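# Move the pouch stack from the outfeed into the crate

## Task

Transfer the pile of pouches from the outfeed into the crate, then leave both hands clear so that neither is in contact with any pouch at the end.

## Robot and tools

Robot: two arms on a table, left_arm and right_arm. left_arm carries a left hand and sits on the +y side; right_arm carries a right hand. Measured bases in the scene frame: left_arm at (+0.012, +0.330, +0.050) m, quat_wxyz (+1.000, 0, 0, -0.006); right_arm at (-0.039, -0.240, 0) m, quat_wxyz (+1.000, 0, 0, -0.014). A two-camera stand is fixed to the floor behind the arms. Loose objects may occasionally get nudged by something external.

Frames: the scene frame has its origin at table-top height, halfway between the nominal bases, +x pointing out over the table, +z up, left_arm toward +y. Arm names do not match image sides. Reported positions and targets use the scene frame. Offsets you send are expressed in each arm's current Hand target axes. Hand point: 0.15 m out from the wrist face, 0.05 m in front of the palm; its +z runs along the straight fingers, +y leaves the palm, +x runs across the palm away from the thumb on the right hand and toward the thumb on the left hand. Straight fingers extend 0.06 to 0.07 m past the point and sit 0.06 m behind it along -y. A wrist bracket on the little-finger side can strike objects.

The row of 28 numbers (used by execute_actions and move), all in [-1, 1], always covering both arms: left_arm dx, dy, dz, rx, ry, rz; left hand little, ring, middle, index, thumb_bend, thumb_turn, force_limit, speed; then the same 14 for right_arm and its hand. The six pose numbers are an offset, not a pose: they are measured from the arm's Hand target at the start of the action or move, in that target's own axes. 1.0 equals 0.6 m of travel or 180 degrees; rx, ry, rz form a single rotation vector. Each row in a list is counted from that same start, not from the row before. Sending six zeros re-requests the existing Hand target. Finger numbers are absolute targets: +1 open/straight, -1 closed; thumb_turn +1 is beside the palm, -1 is opposite the fingers. force_limit maps -1..+1 to about 0..10 N (thumb motors 0..15 N). speed rises from nearly 0 at -1 to full at +0.48 and stays full up to +1. No number means 'unchanged': to keep a hand as it is, resend the eight numbers last sent for it (before any are sent, use its hand_measured plus hand_force_limit and hand_speed). For a soft grip close with speed -0.94 or lower. With the thumb turned in front, objects 0.035 to 0.065 m thick can be grasped.

Tools:
- execute_actions(actions, cameras): actions is a list of up to 15 actions, each a table of up to 15 rows (one row per 1/30 s step); a short table repeats its last row. Images come back only for an empty actions list or when cameras names them.
- move(target, speed, blend, blocking, cameras): drives each hand point in a straight line toward the offset given by target, either one 28-number row or a list of up to 15 rows, all offsets counted from the same starting Hand targets. speed is in m/s, 0.002 to 4.3, default 0.25 (turns capped at twice that in rad/s); one value or one per target. blend (m) rounds corners in a list; 0 stops at each. blocking=false returns after about 0.5 s while motion continues. Paths ignore obstacles and the other arm; avoid routing near an arm's own base. Faster moves lag and stray more and hit harder.
- wait(seconds, cameras): 0 to 10 s, arms keep their last command.
- stop(cameras): brakes a running move.
- zoom_image(camera, region): region [x0, y0, x1, y1] in pixels of the latest image, at most 504 by 504.
- show_instructions(): shows the reference pages.
- finished_scene(scene): integer 1 to 3; ends the scene irreversibly.
Cameras: cam_head_left, cam_head_right, cam_high, cam_left_wrist, cam_right_wrist (each 672x504); "all" requests every one.

Results: end_effector_position (m) and end_effector_quat_wxyz in the scene frame; Hand target is the last commanded pose after clipping, the base for the next offsets. Orientation commands are clipped to within 40 degrees of the measured one. Hands often rest 1 to 3 cm (sometimes 5 cm) short, usually low; that alone does not indicate contact; the next command, even zeros, asks again. hand_measured, hand_stopped_by (moving, target, force, stalled, fault) and hand_load_n list six values in motor order; a fallen load near 0 signals a lost grip. A move adds a 'move:' line: done, off_target, moving, held or fault, plus limits (paced = pose clipped, held = steps withheld). Joint torques include arm weight and have offsets; readings 3 and 4 wrap at ±28 N m.

Joint ranges (rad): waist -2.880 to 2.880, shoulder 0.000 to 3.142, elbow 0.000 to 3.019 (straight at 2.964), wrist pitch -1.693 to 1.571, wrist yaw -1.571 to 1.571, wrist roll -2.094 to 2.094.

Avoid: dropping pouches or releasing them while moving; anything leaving the table or left off it; slamming or hard pressing on fixed or heavy things; the hands or arms bumping each other, including one hand squeezing the other's fingers; overloading fingers by pulling, twisting or swinging loads fast; arm stops. To relieve a push, command back past the hand point. Motors heat when holding loads, reaching far, or pushing against something unreachable; MOTOR HOT appears at 85 °C, and at 100 °C the arm goes limp for 30 to 60 s or more.

Each tool is called after "Request:" as name(argument=value, ...), one argument or row to a line, values as JSON.

Reference images:

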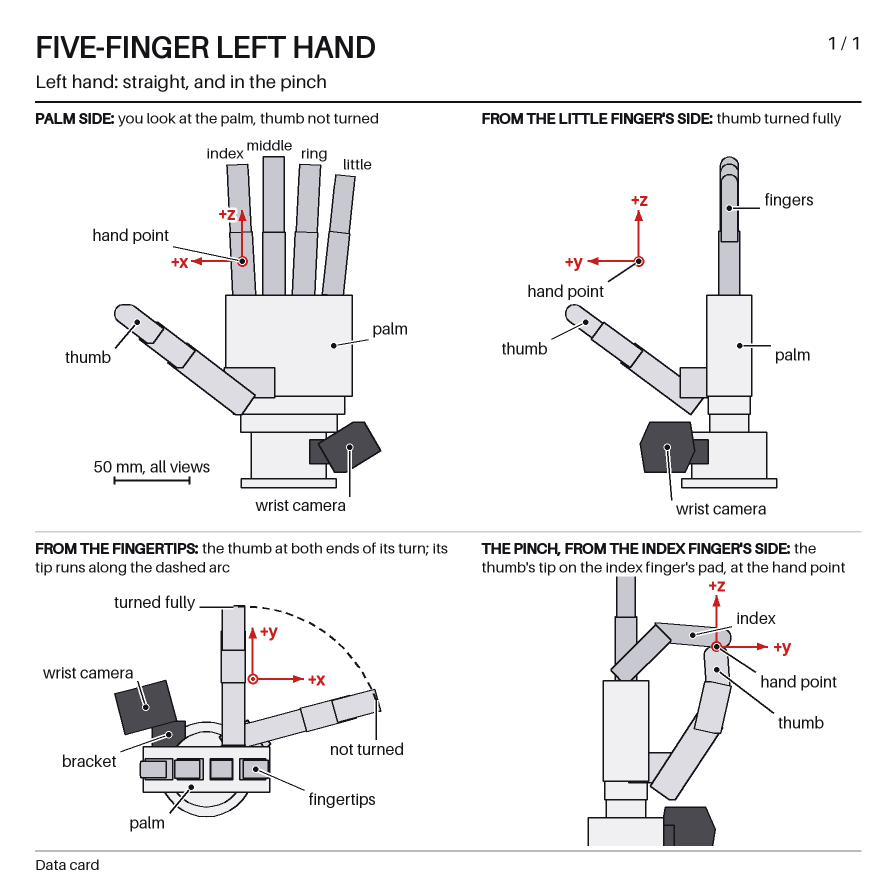

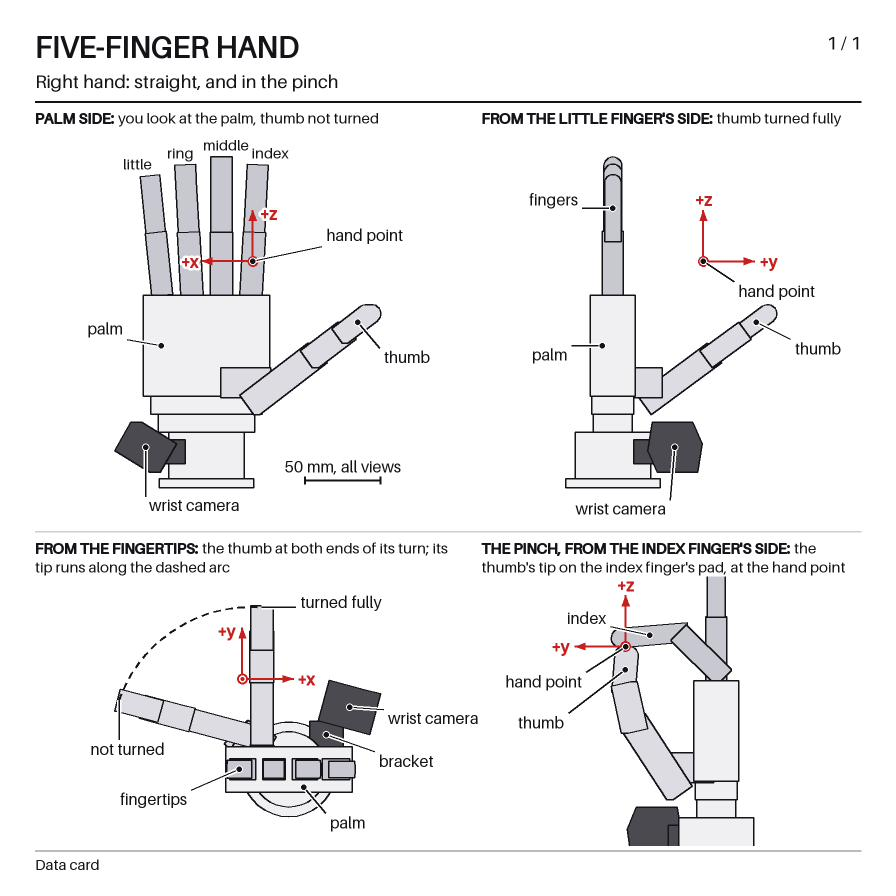

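## Session

Request:
execute_actions(
  actions=[],
)

Scene clock: 0.00 s.
left_arm: end_effector_position=(+0.0614, +0.1846, +0.1512) hand_measured=(+1.000, +1.000, +1.000, +1.000, +1.000, +1.000) hand_load_n=(+0.0, +0.0, +0.0, +0.0, +0.0, +0.0) hand_stopped_by=(target, target, target, target, target, target) hand_force_limit=0.00 hand_speed=-0.80 end_effector_quat_wxyz=(+0.021, +0.812, -0.568, -0.129) | right_arm: end_effector_position=(+0.2877, -0.0678, +0.2863) hand_measured=(+1.000, +1.000, +1.000, +1.000, +1.000, +1.000) hand_load_n=(+0.0, +0.0, +0.0, +0.0, +0.0, +0.0) hand_stopped_by=(target, target, target, target, target, target) hand_force_limit=0.00 hand_speed=-0.80 end_effector_quat_wxyz=(-0.360, +0.799, +0.269, +0.399)
Joint positions: left_arm=[-0.684 0.889 0.591 -1.527 0.064 -1.038] | right_arm=[0.297 0.71 0.782 -0.655 -0.7 -1.564]
Joint velocities: within noise
Joint torques (N m): no reading
Motor temperatures (°C): left_arm=[28 28 30 31 32 31] | right_arm=[31 31 29 30 32 32]
Heat: left arm: hottest wrist yaw 32 °C; right arm: hottest wrist yaw 32 °C.
Hand target: left_arm +0.0657, +0.1802, +0.1584; +0.024, +0.812, -0.571, -0.121 | right_arm +0.2923, -0.0659, +0.3036; -0.360, +0.789, +0.276, +0.414

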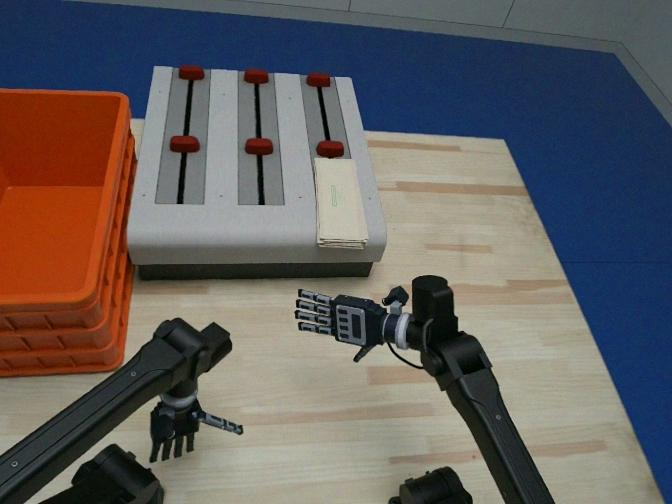

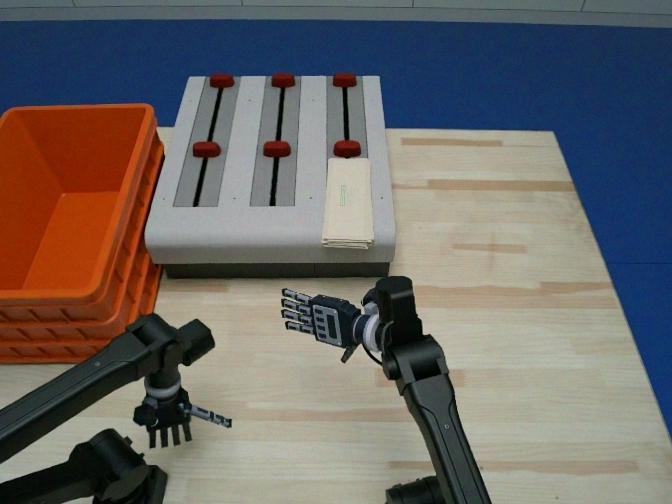

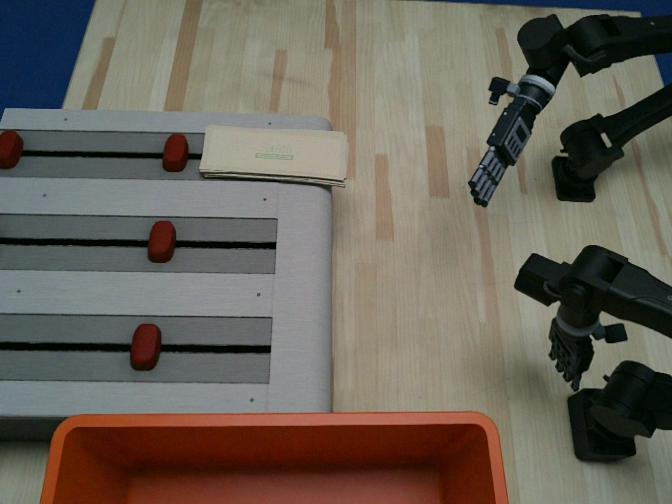

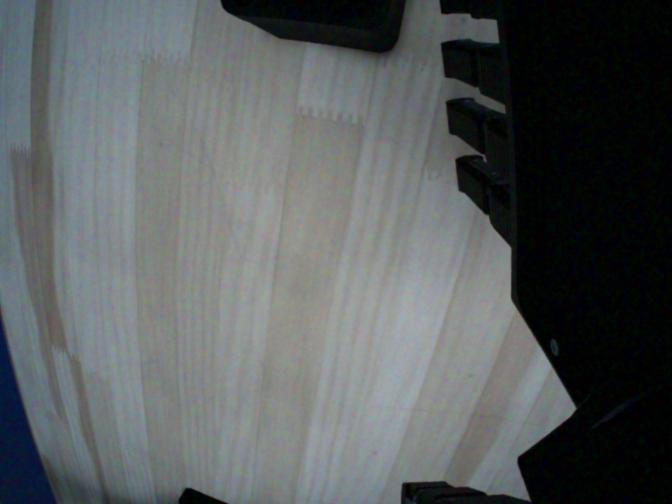

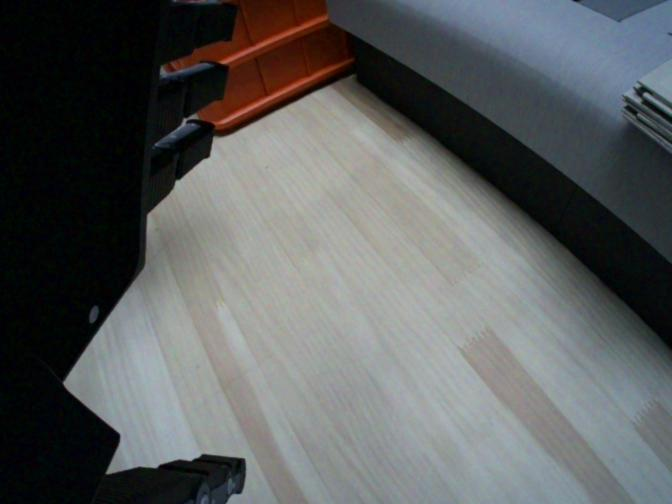

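Request:
zoom_image(
  camera="cam_head_right",
  region=[280, 120, 440, 280],
)

Request:
zoom_image(
  camera="cam_high",
  region=[160, 90, 400, 270],
)

Request:
zoom_image(
  camera="cam_right_wrist",
  region=[500, 0, 672, 170],
)

Scaled by 3.150 from the camera's 672x504 image, which has a finer 960x720 frame.

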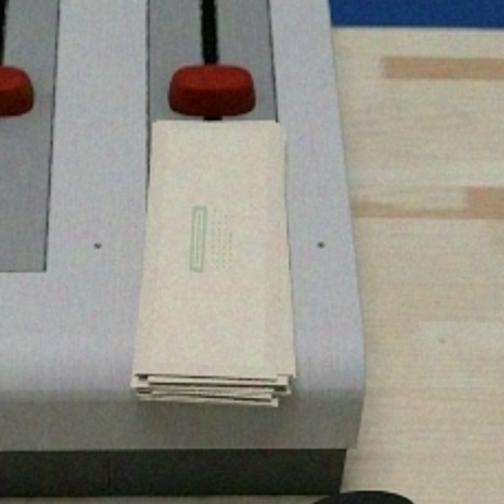

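Scaled by 2.100 from the camera's 672x504 image, which has a finer 960x720 frame.

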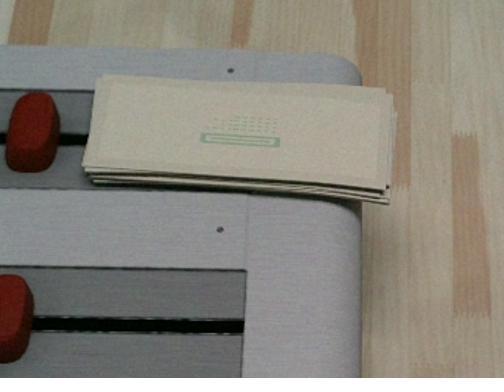

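Scaled by 2.930 from the camera's 672x504 image, which has a finer 960x720 frame.

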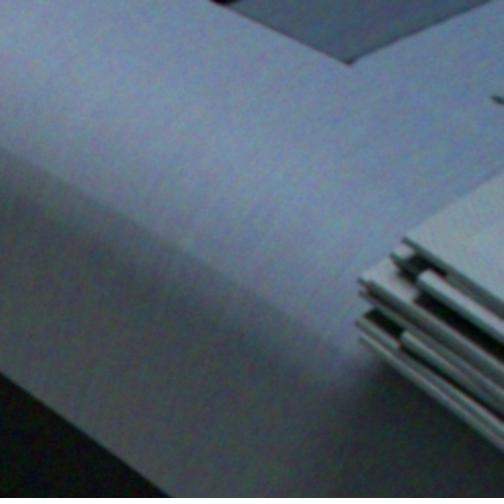

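Request:
move(
  target=[0,0,0,0,0,0,1,1,1,1,1,1,0,-0.8,0.0745,0.2148,-0.2182,-0.0946,0.3667,0.4058,1,1,1,1,1,-1,0,0],
  cameras=["all"],
)

Scene clock: 22.23 s.
left_arm: end_effector_position=(+0.0614, +0.1846, +0.1512) hand_measured=(+1.000, +1.000, +1.000, +1.000, +1.000, +1.000) hand_load_n=(+0.0, +0.0, +0.0, +0.0, +0.0, +0.0) hand_stopped_by=(target, target, target, target, target, target) hand_force_limit=0.00 hand_speed=-0.80 end_effector_quat_wxyz=(+0.021, +0.812, -0.568, -0.129) | right_arm: end_effector_position=(+0.3468, -0.2377, +0.3345) hand_measured=(+1.000, +1.000, +1.000, +1.000, +1.000, -1.000) hand_load_n=(+0.0, +0.0, +0.0, +0.0, +0.0, +0.0) hand_stopped_by=(target, target, target, target, target, target) hand_force_limit=0.00 hand_speed=0.00 end_effector_quat_wxyz=(+0.496, -0.507, +0.499, -0.497)
Joint positions: left_arm=[-0.684 0.889 0.591 -1.527 0.064 -1.038] | right_arm=[-0.122 0.568 0.587 -0.032 -0.157 -0.011]
Joint torques (N m): left_arm=[-0.21 -2.32 9.66 -0.59 0.12 -0.11] | right_arm=[-2.37 -0.15 11.06 1.68 0.18 0.12]
Motor temperatures (°C): left_arm=[28 28 32 31 31 31] | right_arm=[31 31 34 30 32 32]
Heat: left arm: hottest elbow 32 °C; right arm: hottest elbow 34 °C.
Hand target: left_arm +0.0657, +0.1802, +0.1584; +0.024, +0.812, -0.571, -0.121 | right_arm +0.3498, -0.2400, +0.3501; +0.500, -0.499, +0.500, -0.500
Off the commanded pose: left_arm 0.009 m, 1 deg | right_arm 0.016 m, 1 deg.
move: off_target (right_arm)

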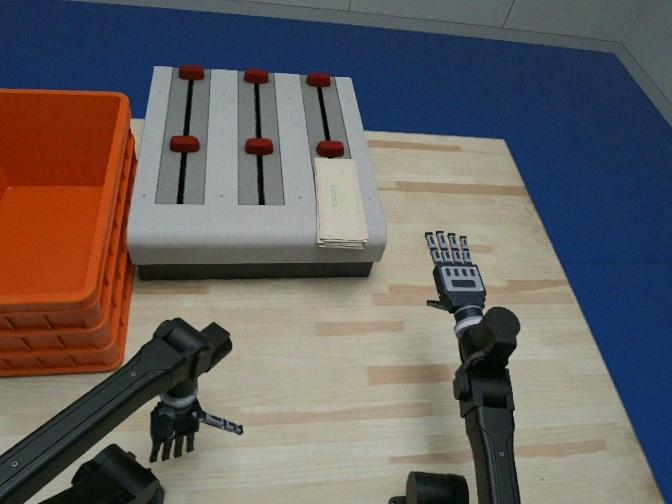

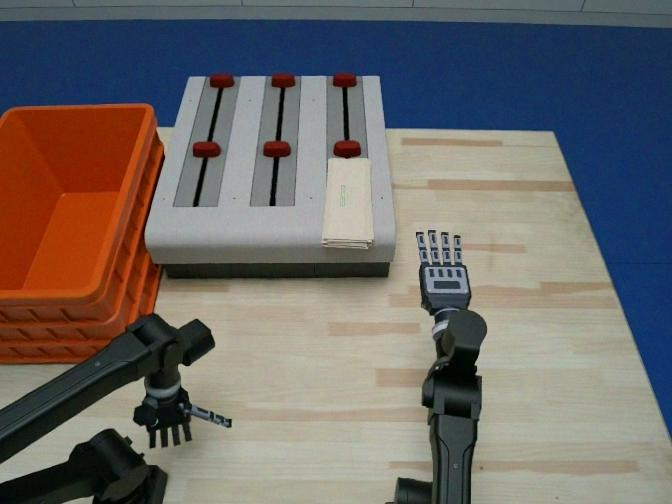

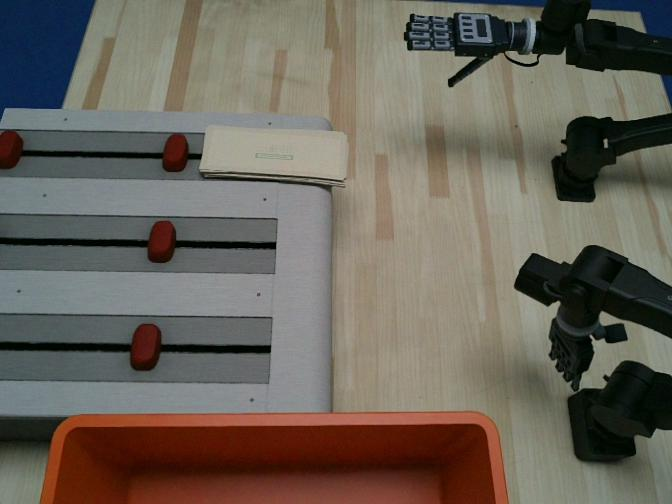

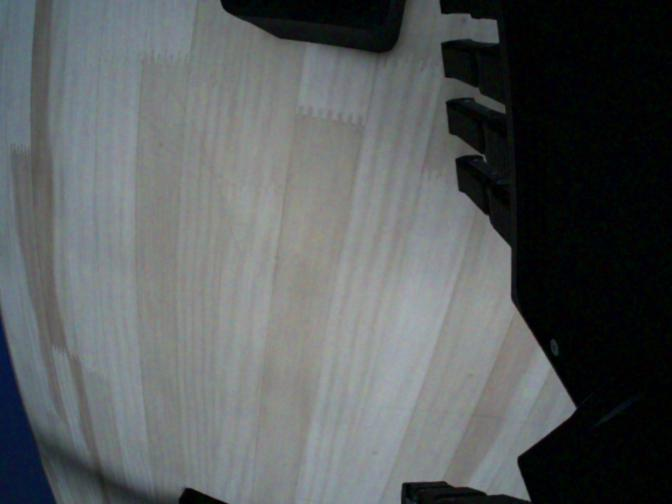

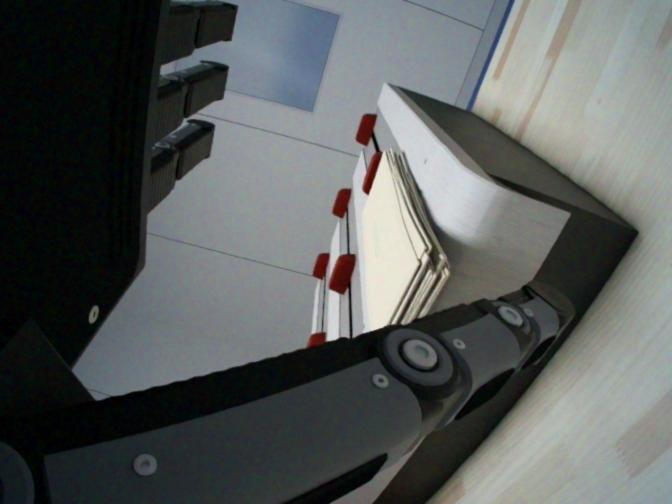

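Request:
move(
  target=[0,0,0,0,0,0,1,1,1,1,1,1,0,-0.8,-0.2333,0.1333,0.1167,0,0,0,1,1,1,1,1,-1,0,0],
  cameras=["all"],
)

Scene clock: 43.40 s.
left_arm: end_effector_position=(+0.0614, +0.1846, +0.1512) hand_measured=(+1.000, +1.000, +1.000, +1.000, +1.000, +1.000) hand_load_n=(+0.0, -0.5, +0.0, +0.0, +0.0, +0.0) hand_stopped_by=(target, target, target, target, target, target) hand_force_limit=0.00 hand_speed=-0.80 end_effector_quat_wxyz=(+0.021, +0.812, -0.568, -0.129) | right_arm: end_effector_position=(+0.4150, -0.1037, +0.2580) hand_measured=(+1.000, +1.000, +1.000, +1.000, +1.000, -1.000) hand_load_n=(+0.0, +0.0, +0.0, +0.0, +0.0, +0.0) hand_stopped_by=(target, target, target, target, target, target) hand_force_limit=0.00 hand_speed=0.00 end_effector_quat_wxyz=(+0.489, -0.512, +0.503, -0.496)
Joint positions: left_arm=[-0.684 0.889 0.591 -1.527 0.064 -1.038] | right_arm=[0.413 0.953 0.546 0.373 0.383 -0.003]
Joint torques (N m): left_arm=[-0.26 -2.32 9.69 -0.57 0.12 -0.11] | right_arm=[-1.44 -3.37 9.01 3.3 0.22 0.04]
Heat: left arm: hottest elbow 33 °C; right arm: hottest elbow 37 °C.
Hand target: left_arm +0.0657, +0.1802, +0.1584; +0.024, +0.812, -0.571, -0.121 | right_arm +0.4200, -0.0999, +0.2702; +0.500, -0.499, +0.500, -0.500
Off the commanded pose: left_arm 0.009 m, 1 deg | right_arm 0.014 m, 2 deg.
move: off_target (right_arm)

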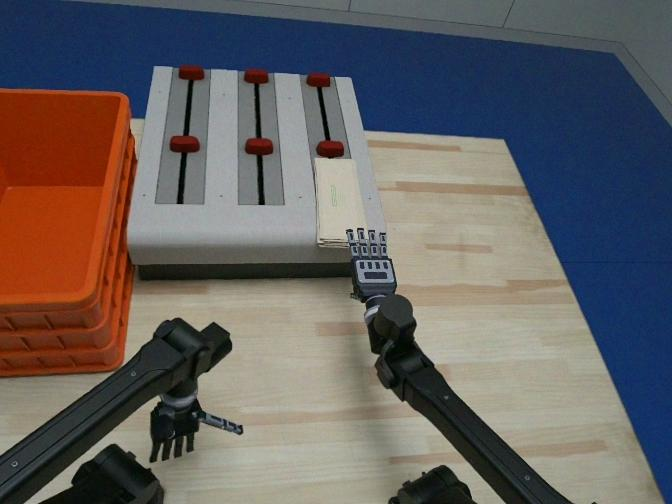

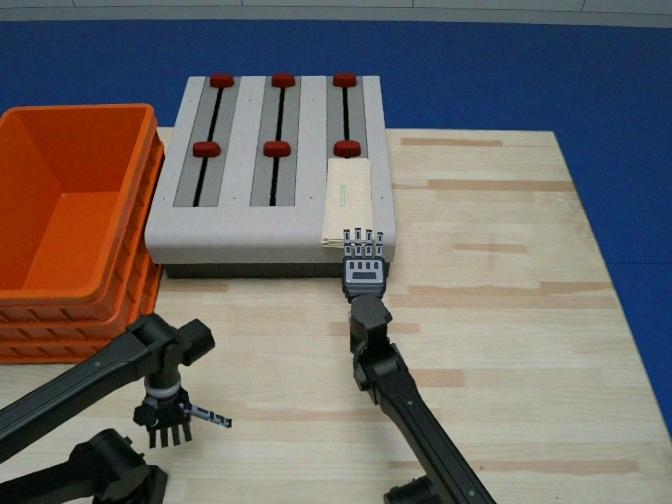

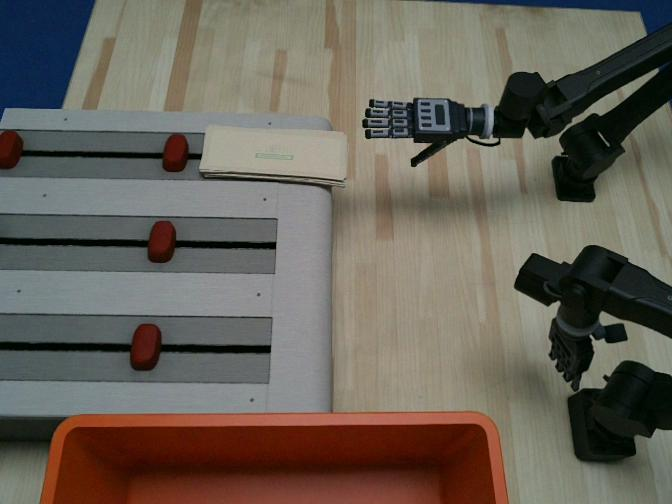

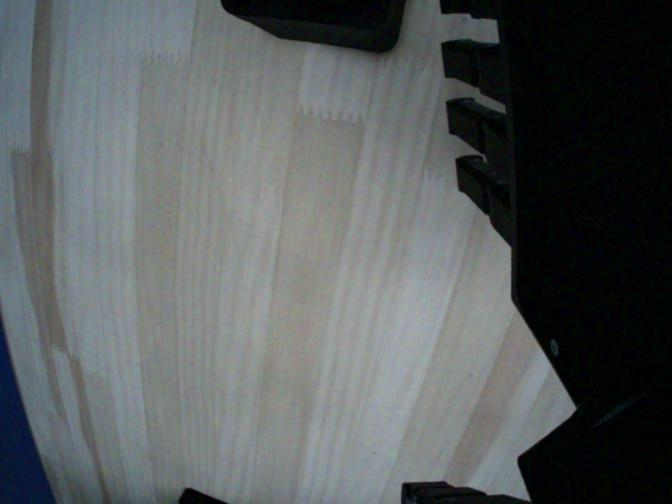

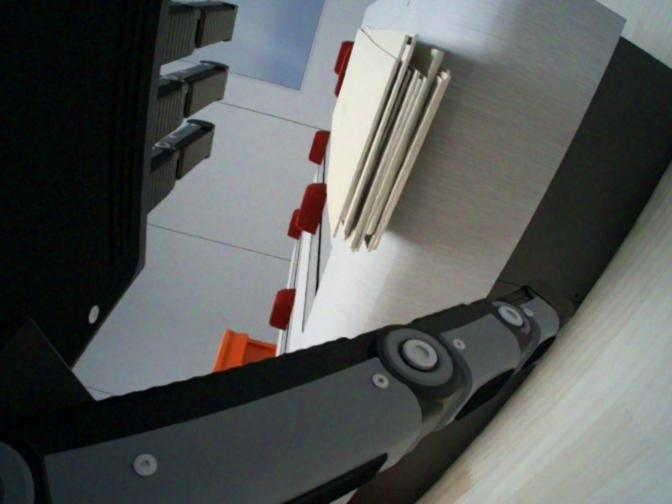

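Request:
zoom_image(
  camera="cam_right_wrist",
  region=[250, 0, 600, 350],
)

Request:
zoom_image(
  camera="cam_high",
  region=[180, 60, 540, 260],
)

Request:
zoom_image(
  camera="cam_head_right",
  region=[290, 130, 430, 310],
)

Scaled by 1.440 from the camera's 672x504 image, which has a finer 960x720 frame.

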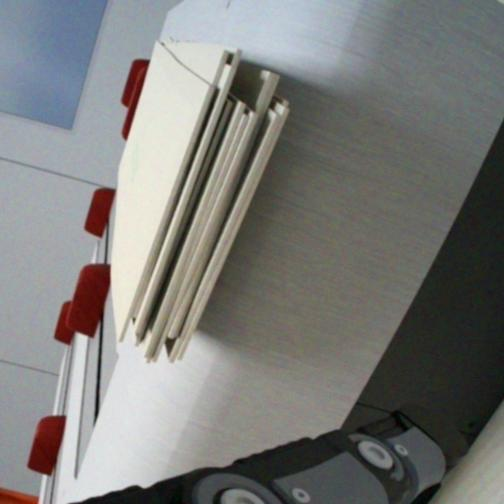

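Scaled by 1.400 from the camera's 672x504 image, which has a finer 960x720 frame.

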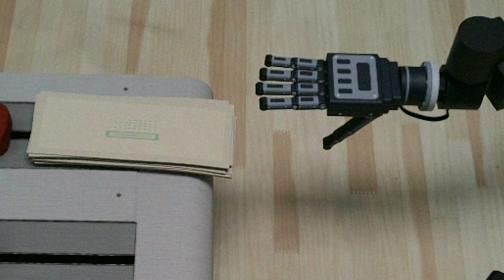

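Scaled by 2.800 from the camera's 672x504 image, which has a finer 960x720 frame.

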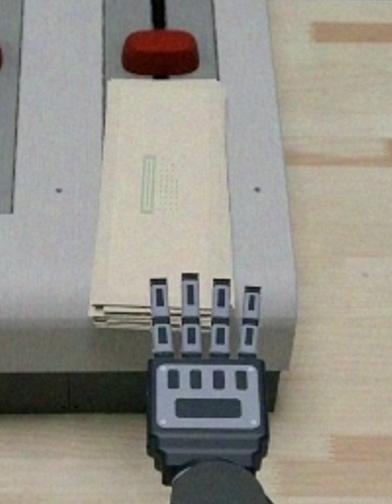

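Request:
move(
  target=[0,0,0,0,0,0,1,1,1,1,1,1,0,-0.8,-0.0083,0.0667,0.0667,0,0,0,1,1,1,1,1,-1,0,0],
  cameras=["cam_head_right","cam_high","cam_right_wrist"],
)

Request:
zoom_image(
  camera="cam_high",
  region=[180, 60, 540, 260],
)

Request:
zoom_image(
  camera="cam_head_right",
  region=[290, 130, 430, 310],
)

Scene clock: 68.93 s.
left_arm: end_effector_position=(+0.0614, +0.1846, +0.1512) hand_measured=(+1.000, +1.000, +1.000, +1.000, +1.000, +1.000) hand_load_n=(+0.0, +0.0, +0.0, +0.0, +0.0, +0.0) hand_stopped_by=(target, target, target, target, target, target) hand_force_limit=0.00 hand_speed=-0.80 end_effector_quat_wxyz=(+0.021, +0.812, -0.568, -0.129) | right_arm: end_effector_position=(+0.4502, -0.0953, +0.2127) hand_measured=(+1.000, +1.000, +1.000, +1.000, +1.000, -1.000) hand_load_n=(+0.0, +0.0, +0.0, +0.0, +0.0, +0.0) hand_stopped_by=(target, target, target, target, target, target) hand_force_limit=0.00 hand_speed=0.00 end_effector_quat_wxyz=(+0.486, -0.516, +0.504, -0.493)
Joint positions: left_arm=[-0.684 0.889 0.591 -1.527 0.064 -1.038] | right_arm=[0.394 1.159 0.546 0.569 0.361 -0.003]
Joint torques (N m): left_arm=[-0.26 -2.43 9.7 -0.59 0.12 -0.11] | right_arm=[-2.49 -5.19 9.01 3.3 -0.24 0.03]
Motor temperatures (°C): left_arm=[28 28 35 31 31 31] | right_arm=[31 31 40 31 32 32]
Heat: left arm: hottest elbow 35 °C; right arm: hottest elbow 40 °C.
Hand target: left_arm +0.0657, +0.1802, +0.1584; +0.024, +0.812, -0.571, -0.121 | right_arm +0.4600, -0.0950, +0.2303; +0.500, -0.499, +0.500, -0.500
Off the commanded pose: left_arm 0.009 m, 1 deg | right_arm 0.020 m, 3 deg.
move: off_target (right_arm)
Images, in order (width x height): cam_head_right 672x504, cam_high 672x504, cam_right_wrist 672x504.

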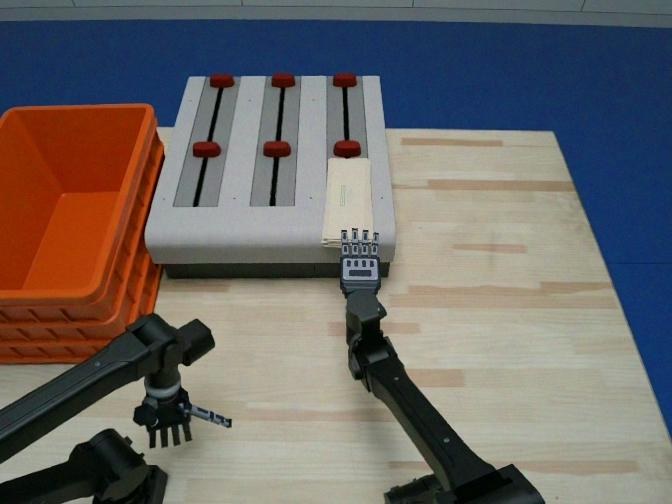

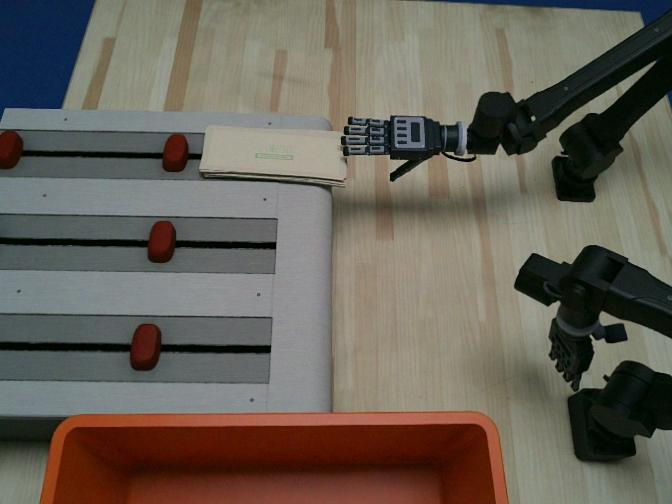

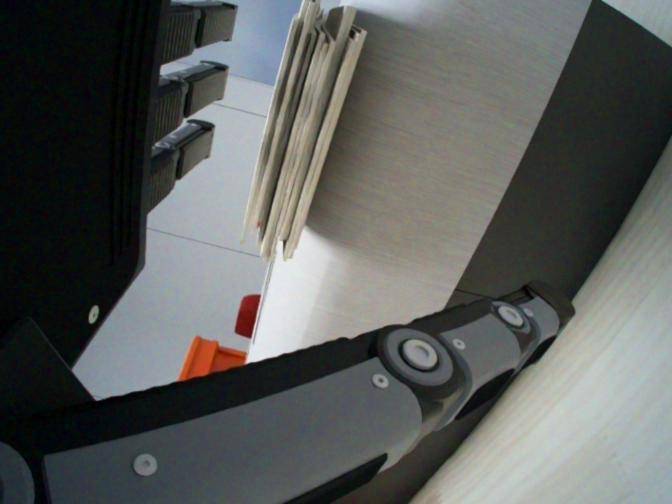

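Scaled by 1.400 from the camera's 672x504 image, which has a finer 960x720 frame.

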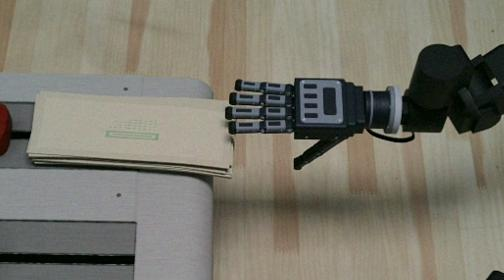

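Scaled by 2.800 from the camera's 672x504 image, which has a finer 960x720 frame.

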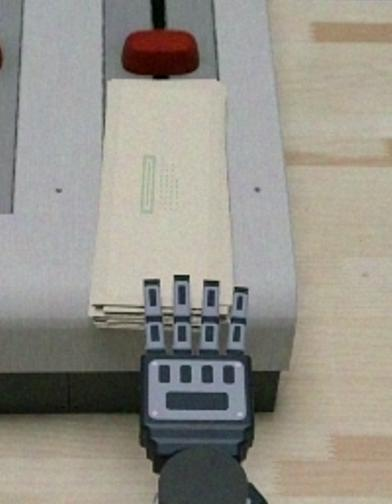

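Request:
move(
  target=[0,0,0,0,0,0,1,1,1,1,1,1,0,-0.8,0,0.0583,0.1533,0.0167,0,0,1,1,1,1,1,-1,0,0],
  cameras=["cam_head_right","cam_high","cam_right_wrist"],
  speed=0.15,
)

Request:
zoom_image(
  camera="cam_high",
  region=[180, 60, 540, 260],
)

Request:
zoom_image(
  camera="cam_head_right",
  region=[290, 130, 430, 310],
)

Scene clock: 88.70 s.
left_arm: end_effector_position=(+0.0614, +0.1846, +0.1512) hand_measured=(+1.000, +1.000, +1.000, +1.000, +1.000, +1.000) hand_load_n=(+0.0, +0.0, +0.0, +0.0, +0.0, +0.0) hand_stopped_by=(target, target, target, target, target, target) hand_force_limit=0.00 hand_speed=-0.80 end_effector_quat_wxyz=(+0.021, +0.812, -0.568, -0.129) | right_arm: end_effector_position=(+0.5393, -0.0960, +0.1928) hand_measured=(+1.000, +1.000, +1.000, +1.000, +1.000, -1.000) hand_load_n=(+0.0, +0.5, +0.0, +0.0, +0.0, +0.0) hand_stopped_by=(target, target, target, target, target, target) hand_force_limit=0.00 hand_speed=0.00 end_effector_quat_wxyz=(+0.509, -0.489, +0.490, -0.511)
Joint positions: left_arm=[-0.684 0.889 0.591 -1.527 0.064 -1.038] | right_arm=[0.318 1.482 0.69 0.835 0.292 -0.014]
Joint torques (N m): left_arm=[-0.21 -2.43 9.7 -0.61 0.12 -0.11] | right_arm=[-2.49 -6.89 8.75 2.52 -0.3 -0.15]
Heat: left arm: hottest elbow 36 °C; right arm: hottest elbow 41 °C.
Hand target: left_arm +0.0657, +0.1802, +0.1584; +0.024, +0.812, -0.571, -0.121 | right_arm +0.5520, -0.0950, +0.1955; +0.513, -0.486, +0.487, -0.513
Off the commanded pose: left_arm 0.009 m, 1 deg | right_arm 0.013 m, 1 deg.
move: off_target (right_arm)
Images, in order (width x height): cam_head_right 672x504, cam_high 672x504, cam_right_wrist 672x504.

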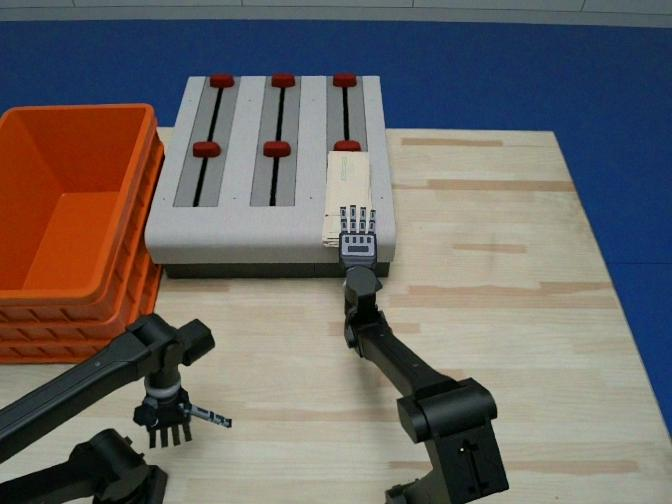

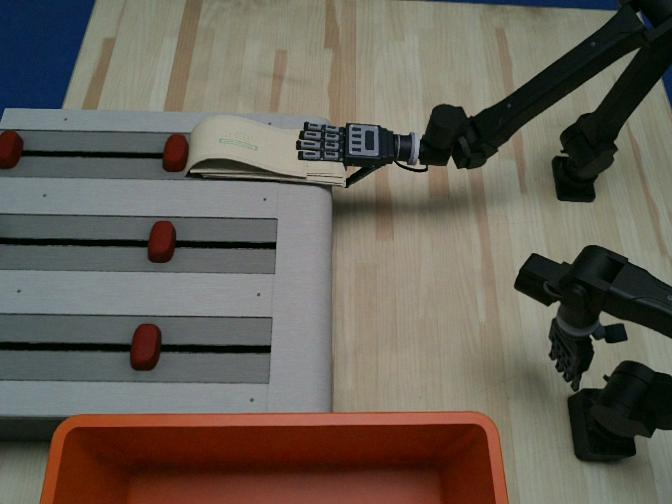

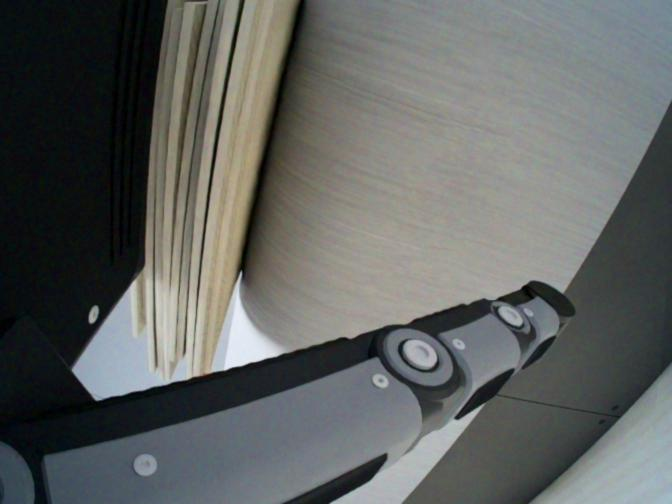

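Scaled by 1.400 from the camera's 672x504 image, which has a finer 960x720 frame.

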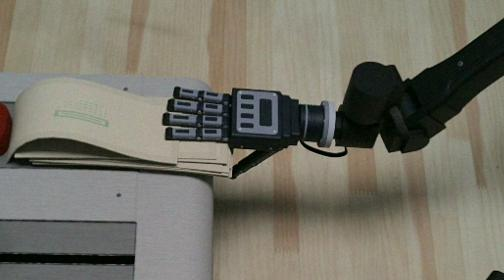

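Scaled by 2.800 from the camera's 672x504 image, which has a finer 960x720 frame.

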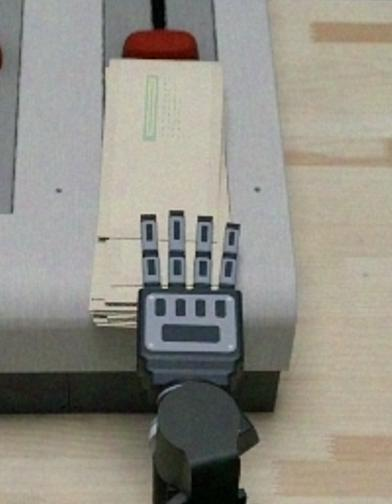

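Request:
move(
  target=[0,0,0,0,0,0,1,1,1,1,1,1,0,-0.8,0,-0.01,-0.06,0,0,0,1,1,1,1,1,-1,0,0],
  cameras=["cam_head_right","cam_high","cam_right_wrist"],
  speed=0.1,
)

Request:
zoom_image(
  camera="cam_high",
  region=[180, 60, 540, 260],
)

Request:
zoom_image(
  camera="cam_head_right",
  region=[290, 130, 430, 310],
)

Scene clock: 101.03 s.
left_arm: end_effector_position=(+0.0614, +0.1846, +0.1512) hand_measured=(+1.000, +1.000, +1.000, +1.000, +1.000, +1.000) hand_load_n=(+0.0, +0.0, +0.0, +0.0, +0.0, +0.0) hand_stopped_by=(target, target, target, target, target, target) hand_force_limit=0.00 hand_speed=-0.80 end_effector_quat_wxyz=(+0.021, +0.812, -0.568, -0.129) | right_arm: end_effector_position=(+0.5187, -0.0975, +0.1939) hand_measured=(+1.000, +1.000, +1.000, +1.000, +1.000, -1.000) hand_load_n=(+0.0, +0.0, +0.0, +0.0, +0.0, +0.0) hand_stopped_by=(target, target, target, target, target, target) hand_force_limit=0.00 hand_speed=0.00 end_effector_quat_wxyz=(+0.511, -0.486, +0.494, -0.509)
Joint positions: left_arm=[-0.684 0.889 0.591 -1.527 0.064 -1.038] | right_arm=[0.33 1.43 0.638 0.835 0.307 -0.003]
Joint torques (N m): left_arm=[-0.32 -2.37 9.69 -0.59 0.12 -0.11] | right_arm=[-1.2 -9.11 6.17 2.33 0.2 -0.16]
Heat: left arm: hottest elbow 36 °C; right arm: hottest elbow 41 °C.
Hand target: left_arm +0.0657, +0.1802, +0.1584; +0.024, +0.812, -0.571, -0.121 | right_arm +0.5158, -0.0950, +0.1997; +0.513, -0.486, +0.487, -0.513
Off the commanded pose: left_arm 0.009 m, 1 deg | right_arm 0.007 m, 1 deg.
move: done
Images, in order (width x height): cam_head_right 672x504, cam_high 672x504, cam_right_wrist 672x504.

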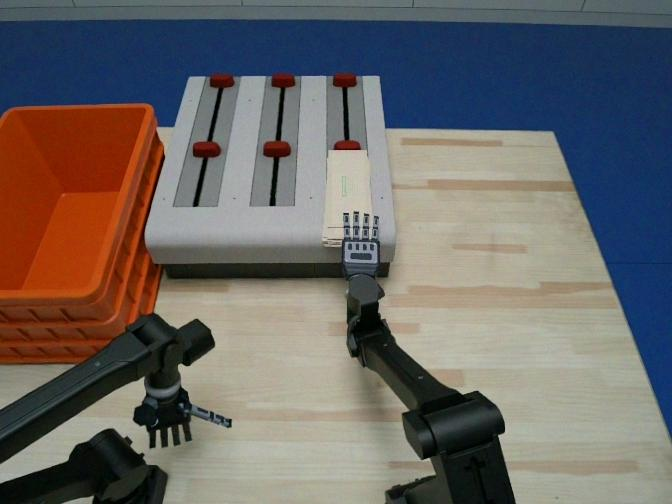

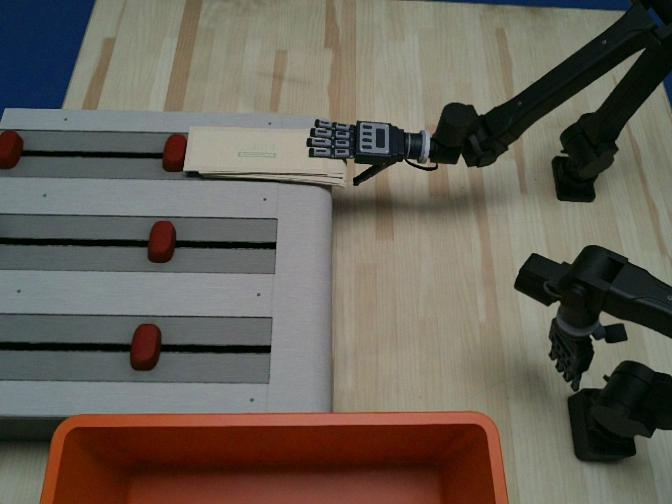

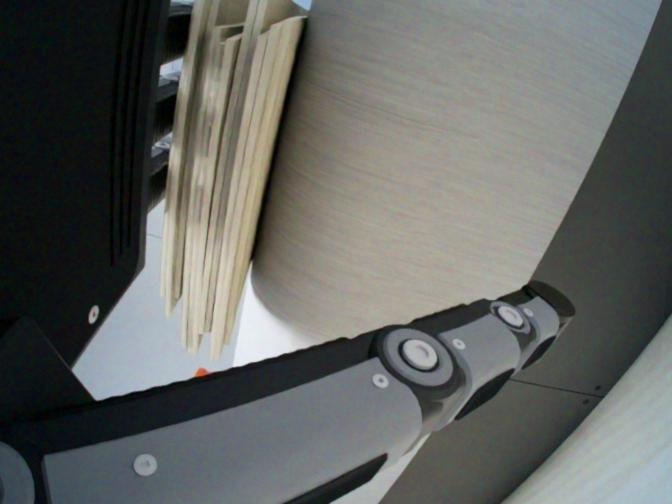

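Scaled by 1.400 from the camera's 672x504 image, which has a finer 960x720 frame.

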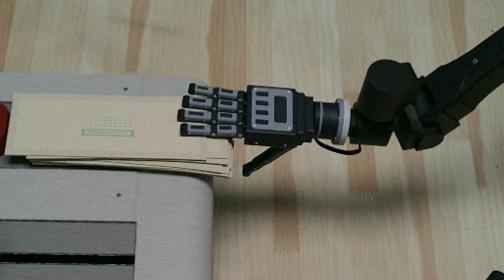

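Scaled by 2.800 from the camera's 672x504 image, which has a finer 960x720 frame.

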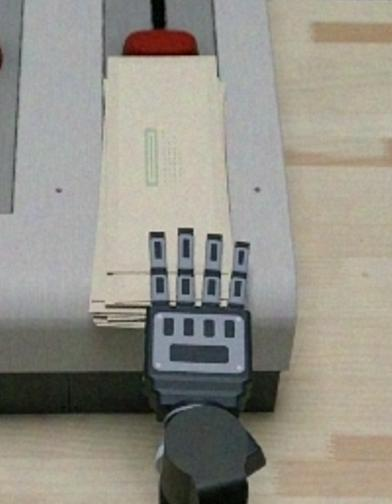

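Request:
move(
  target=[
    [0,0,0,0,0,0,1,1,1,1,1,1,0,-0.8,0,-0.045,0,-0.022,0,0,1,1,1,1,1,-1,0,0],
    [0,0,0,0,0,0,1,1,1,1,1,1,0,-0.8,0,-0.045,0.055,-0.022,0,0,1,1,1,1,1,-1,0,0],
    [0,0,0,0,0,0,1,1,1,1,1,1,0,-0.8,0,0.012,0.055,-0.022,0,0,1,1,1,1,1,-1,0,0],
    [0,0,0,0,0,0,1,1,1,1,1,1,0,-0.8,0,0.012,0,-0.022,0,0,1,1,1,1,1,-1,0,0],
  ],
  cameras=["cam_head_right","cam_high","cam_right_wrist"],
  speed=0.1,
)

Request:
zoom_image(
  camera="cam_high",
  region=[180, 60, 540, 260],
)

Request:
zoom_image(
  camera="cam_head_right",
  region=[290, 130, 430, 310],
)

Scene clock: 113.13 s.
left_arm: end_effector_position=(+0.0614, +0.1846, +0.1512) hand_measured=(+1.000, +1.000, +1.000, +1.000, +1.000, +1.000) hand_load_n=(-0.5, +0.0, +0.0, +0.0, +0.0, +0.0) hand_stopped_by=(target, target, target, target, target, target) hand_force_limit=0.00 hand_speed=-0.80 end_effector_quat_wxyz=(+0.021, +0.812, -0.568, -0.129) | right_arm: end_effector_position=(+0.5206, -0.0970, +0.1955) hand_measured=(+1.000, +1.000, +1.000, +1.000, +1.000, -1.000) hand_load_n=(+0.0, +0.0, +0.0, +0.0, +0.0, +0.0) hand_stopped_by=(target, target, target, target, target, target) hand_force_limit=0.00 hand_speed=0.00 end_effector_quat_wxyz=(+0.494, -0.507, +0.502, -0.498)
Joint positions: left_arm=[-0.684 0.889 0.591 -1.527 0.064 -1.038] | right_arm=[0.326 1.401 0.671 0.712 0.297 -0.003]
Joint torques (N m): left_arm=[-0.21 -2.43 9.68 -0.58 0.12 -0.11] | right_arm=[-1.2 -8.35 5.81 2.66 0.24 0.09]
Heat: left arm: hottest elbow 36 °C; right arm: hottest elbow 39 °C.
Hand target: left_arm +0.0657, +0.1802, +0.1584; +0.024, +0.812, -0.571, -0.121 | right_arm +0.5163, -0.0951, +0.1924; +0.496, -0.503, +0.504, -0.496
Off the commanded pose: left_arm 0.009 m, 1 deg | right_arm 0.006 m, 1 deg.
move: done
Images, in order (width x height): cam_head_right 672x504, cam_high 672x504, cam_right_wrist 672x504.

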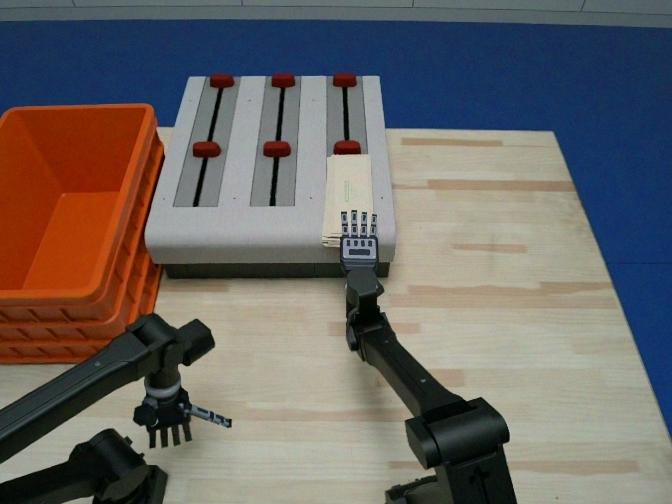

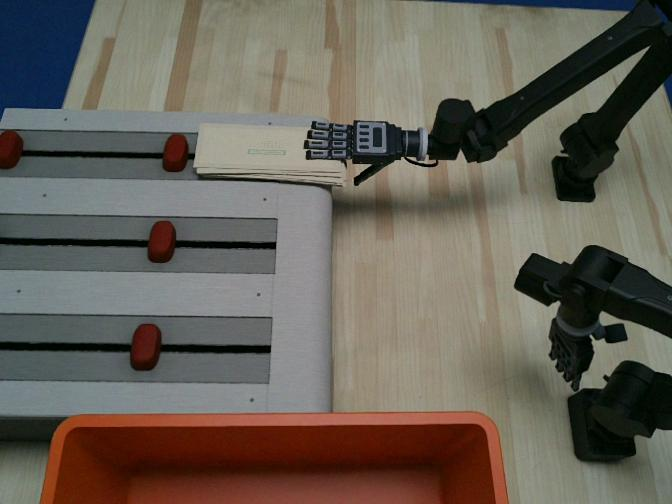

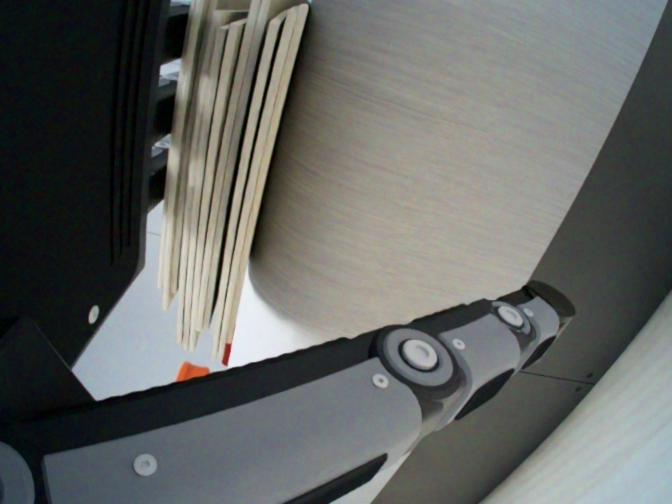

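Scaled by 1.400 from the camera's 672x504 image, which has a finer 960x720 frame.

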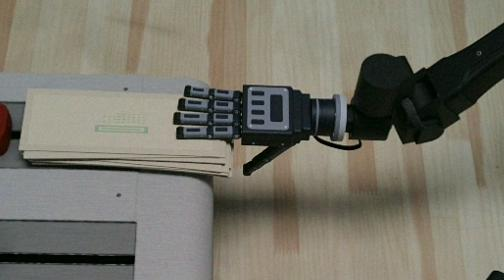

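Scaled by 2.800 from the camera's 672x504 image, which has a finer 960x720 frame.

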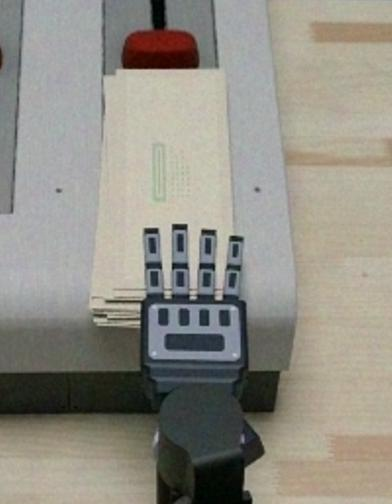

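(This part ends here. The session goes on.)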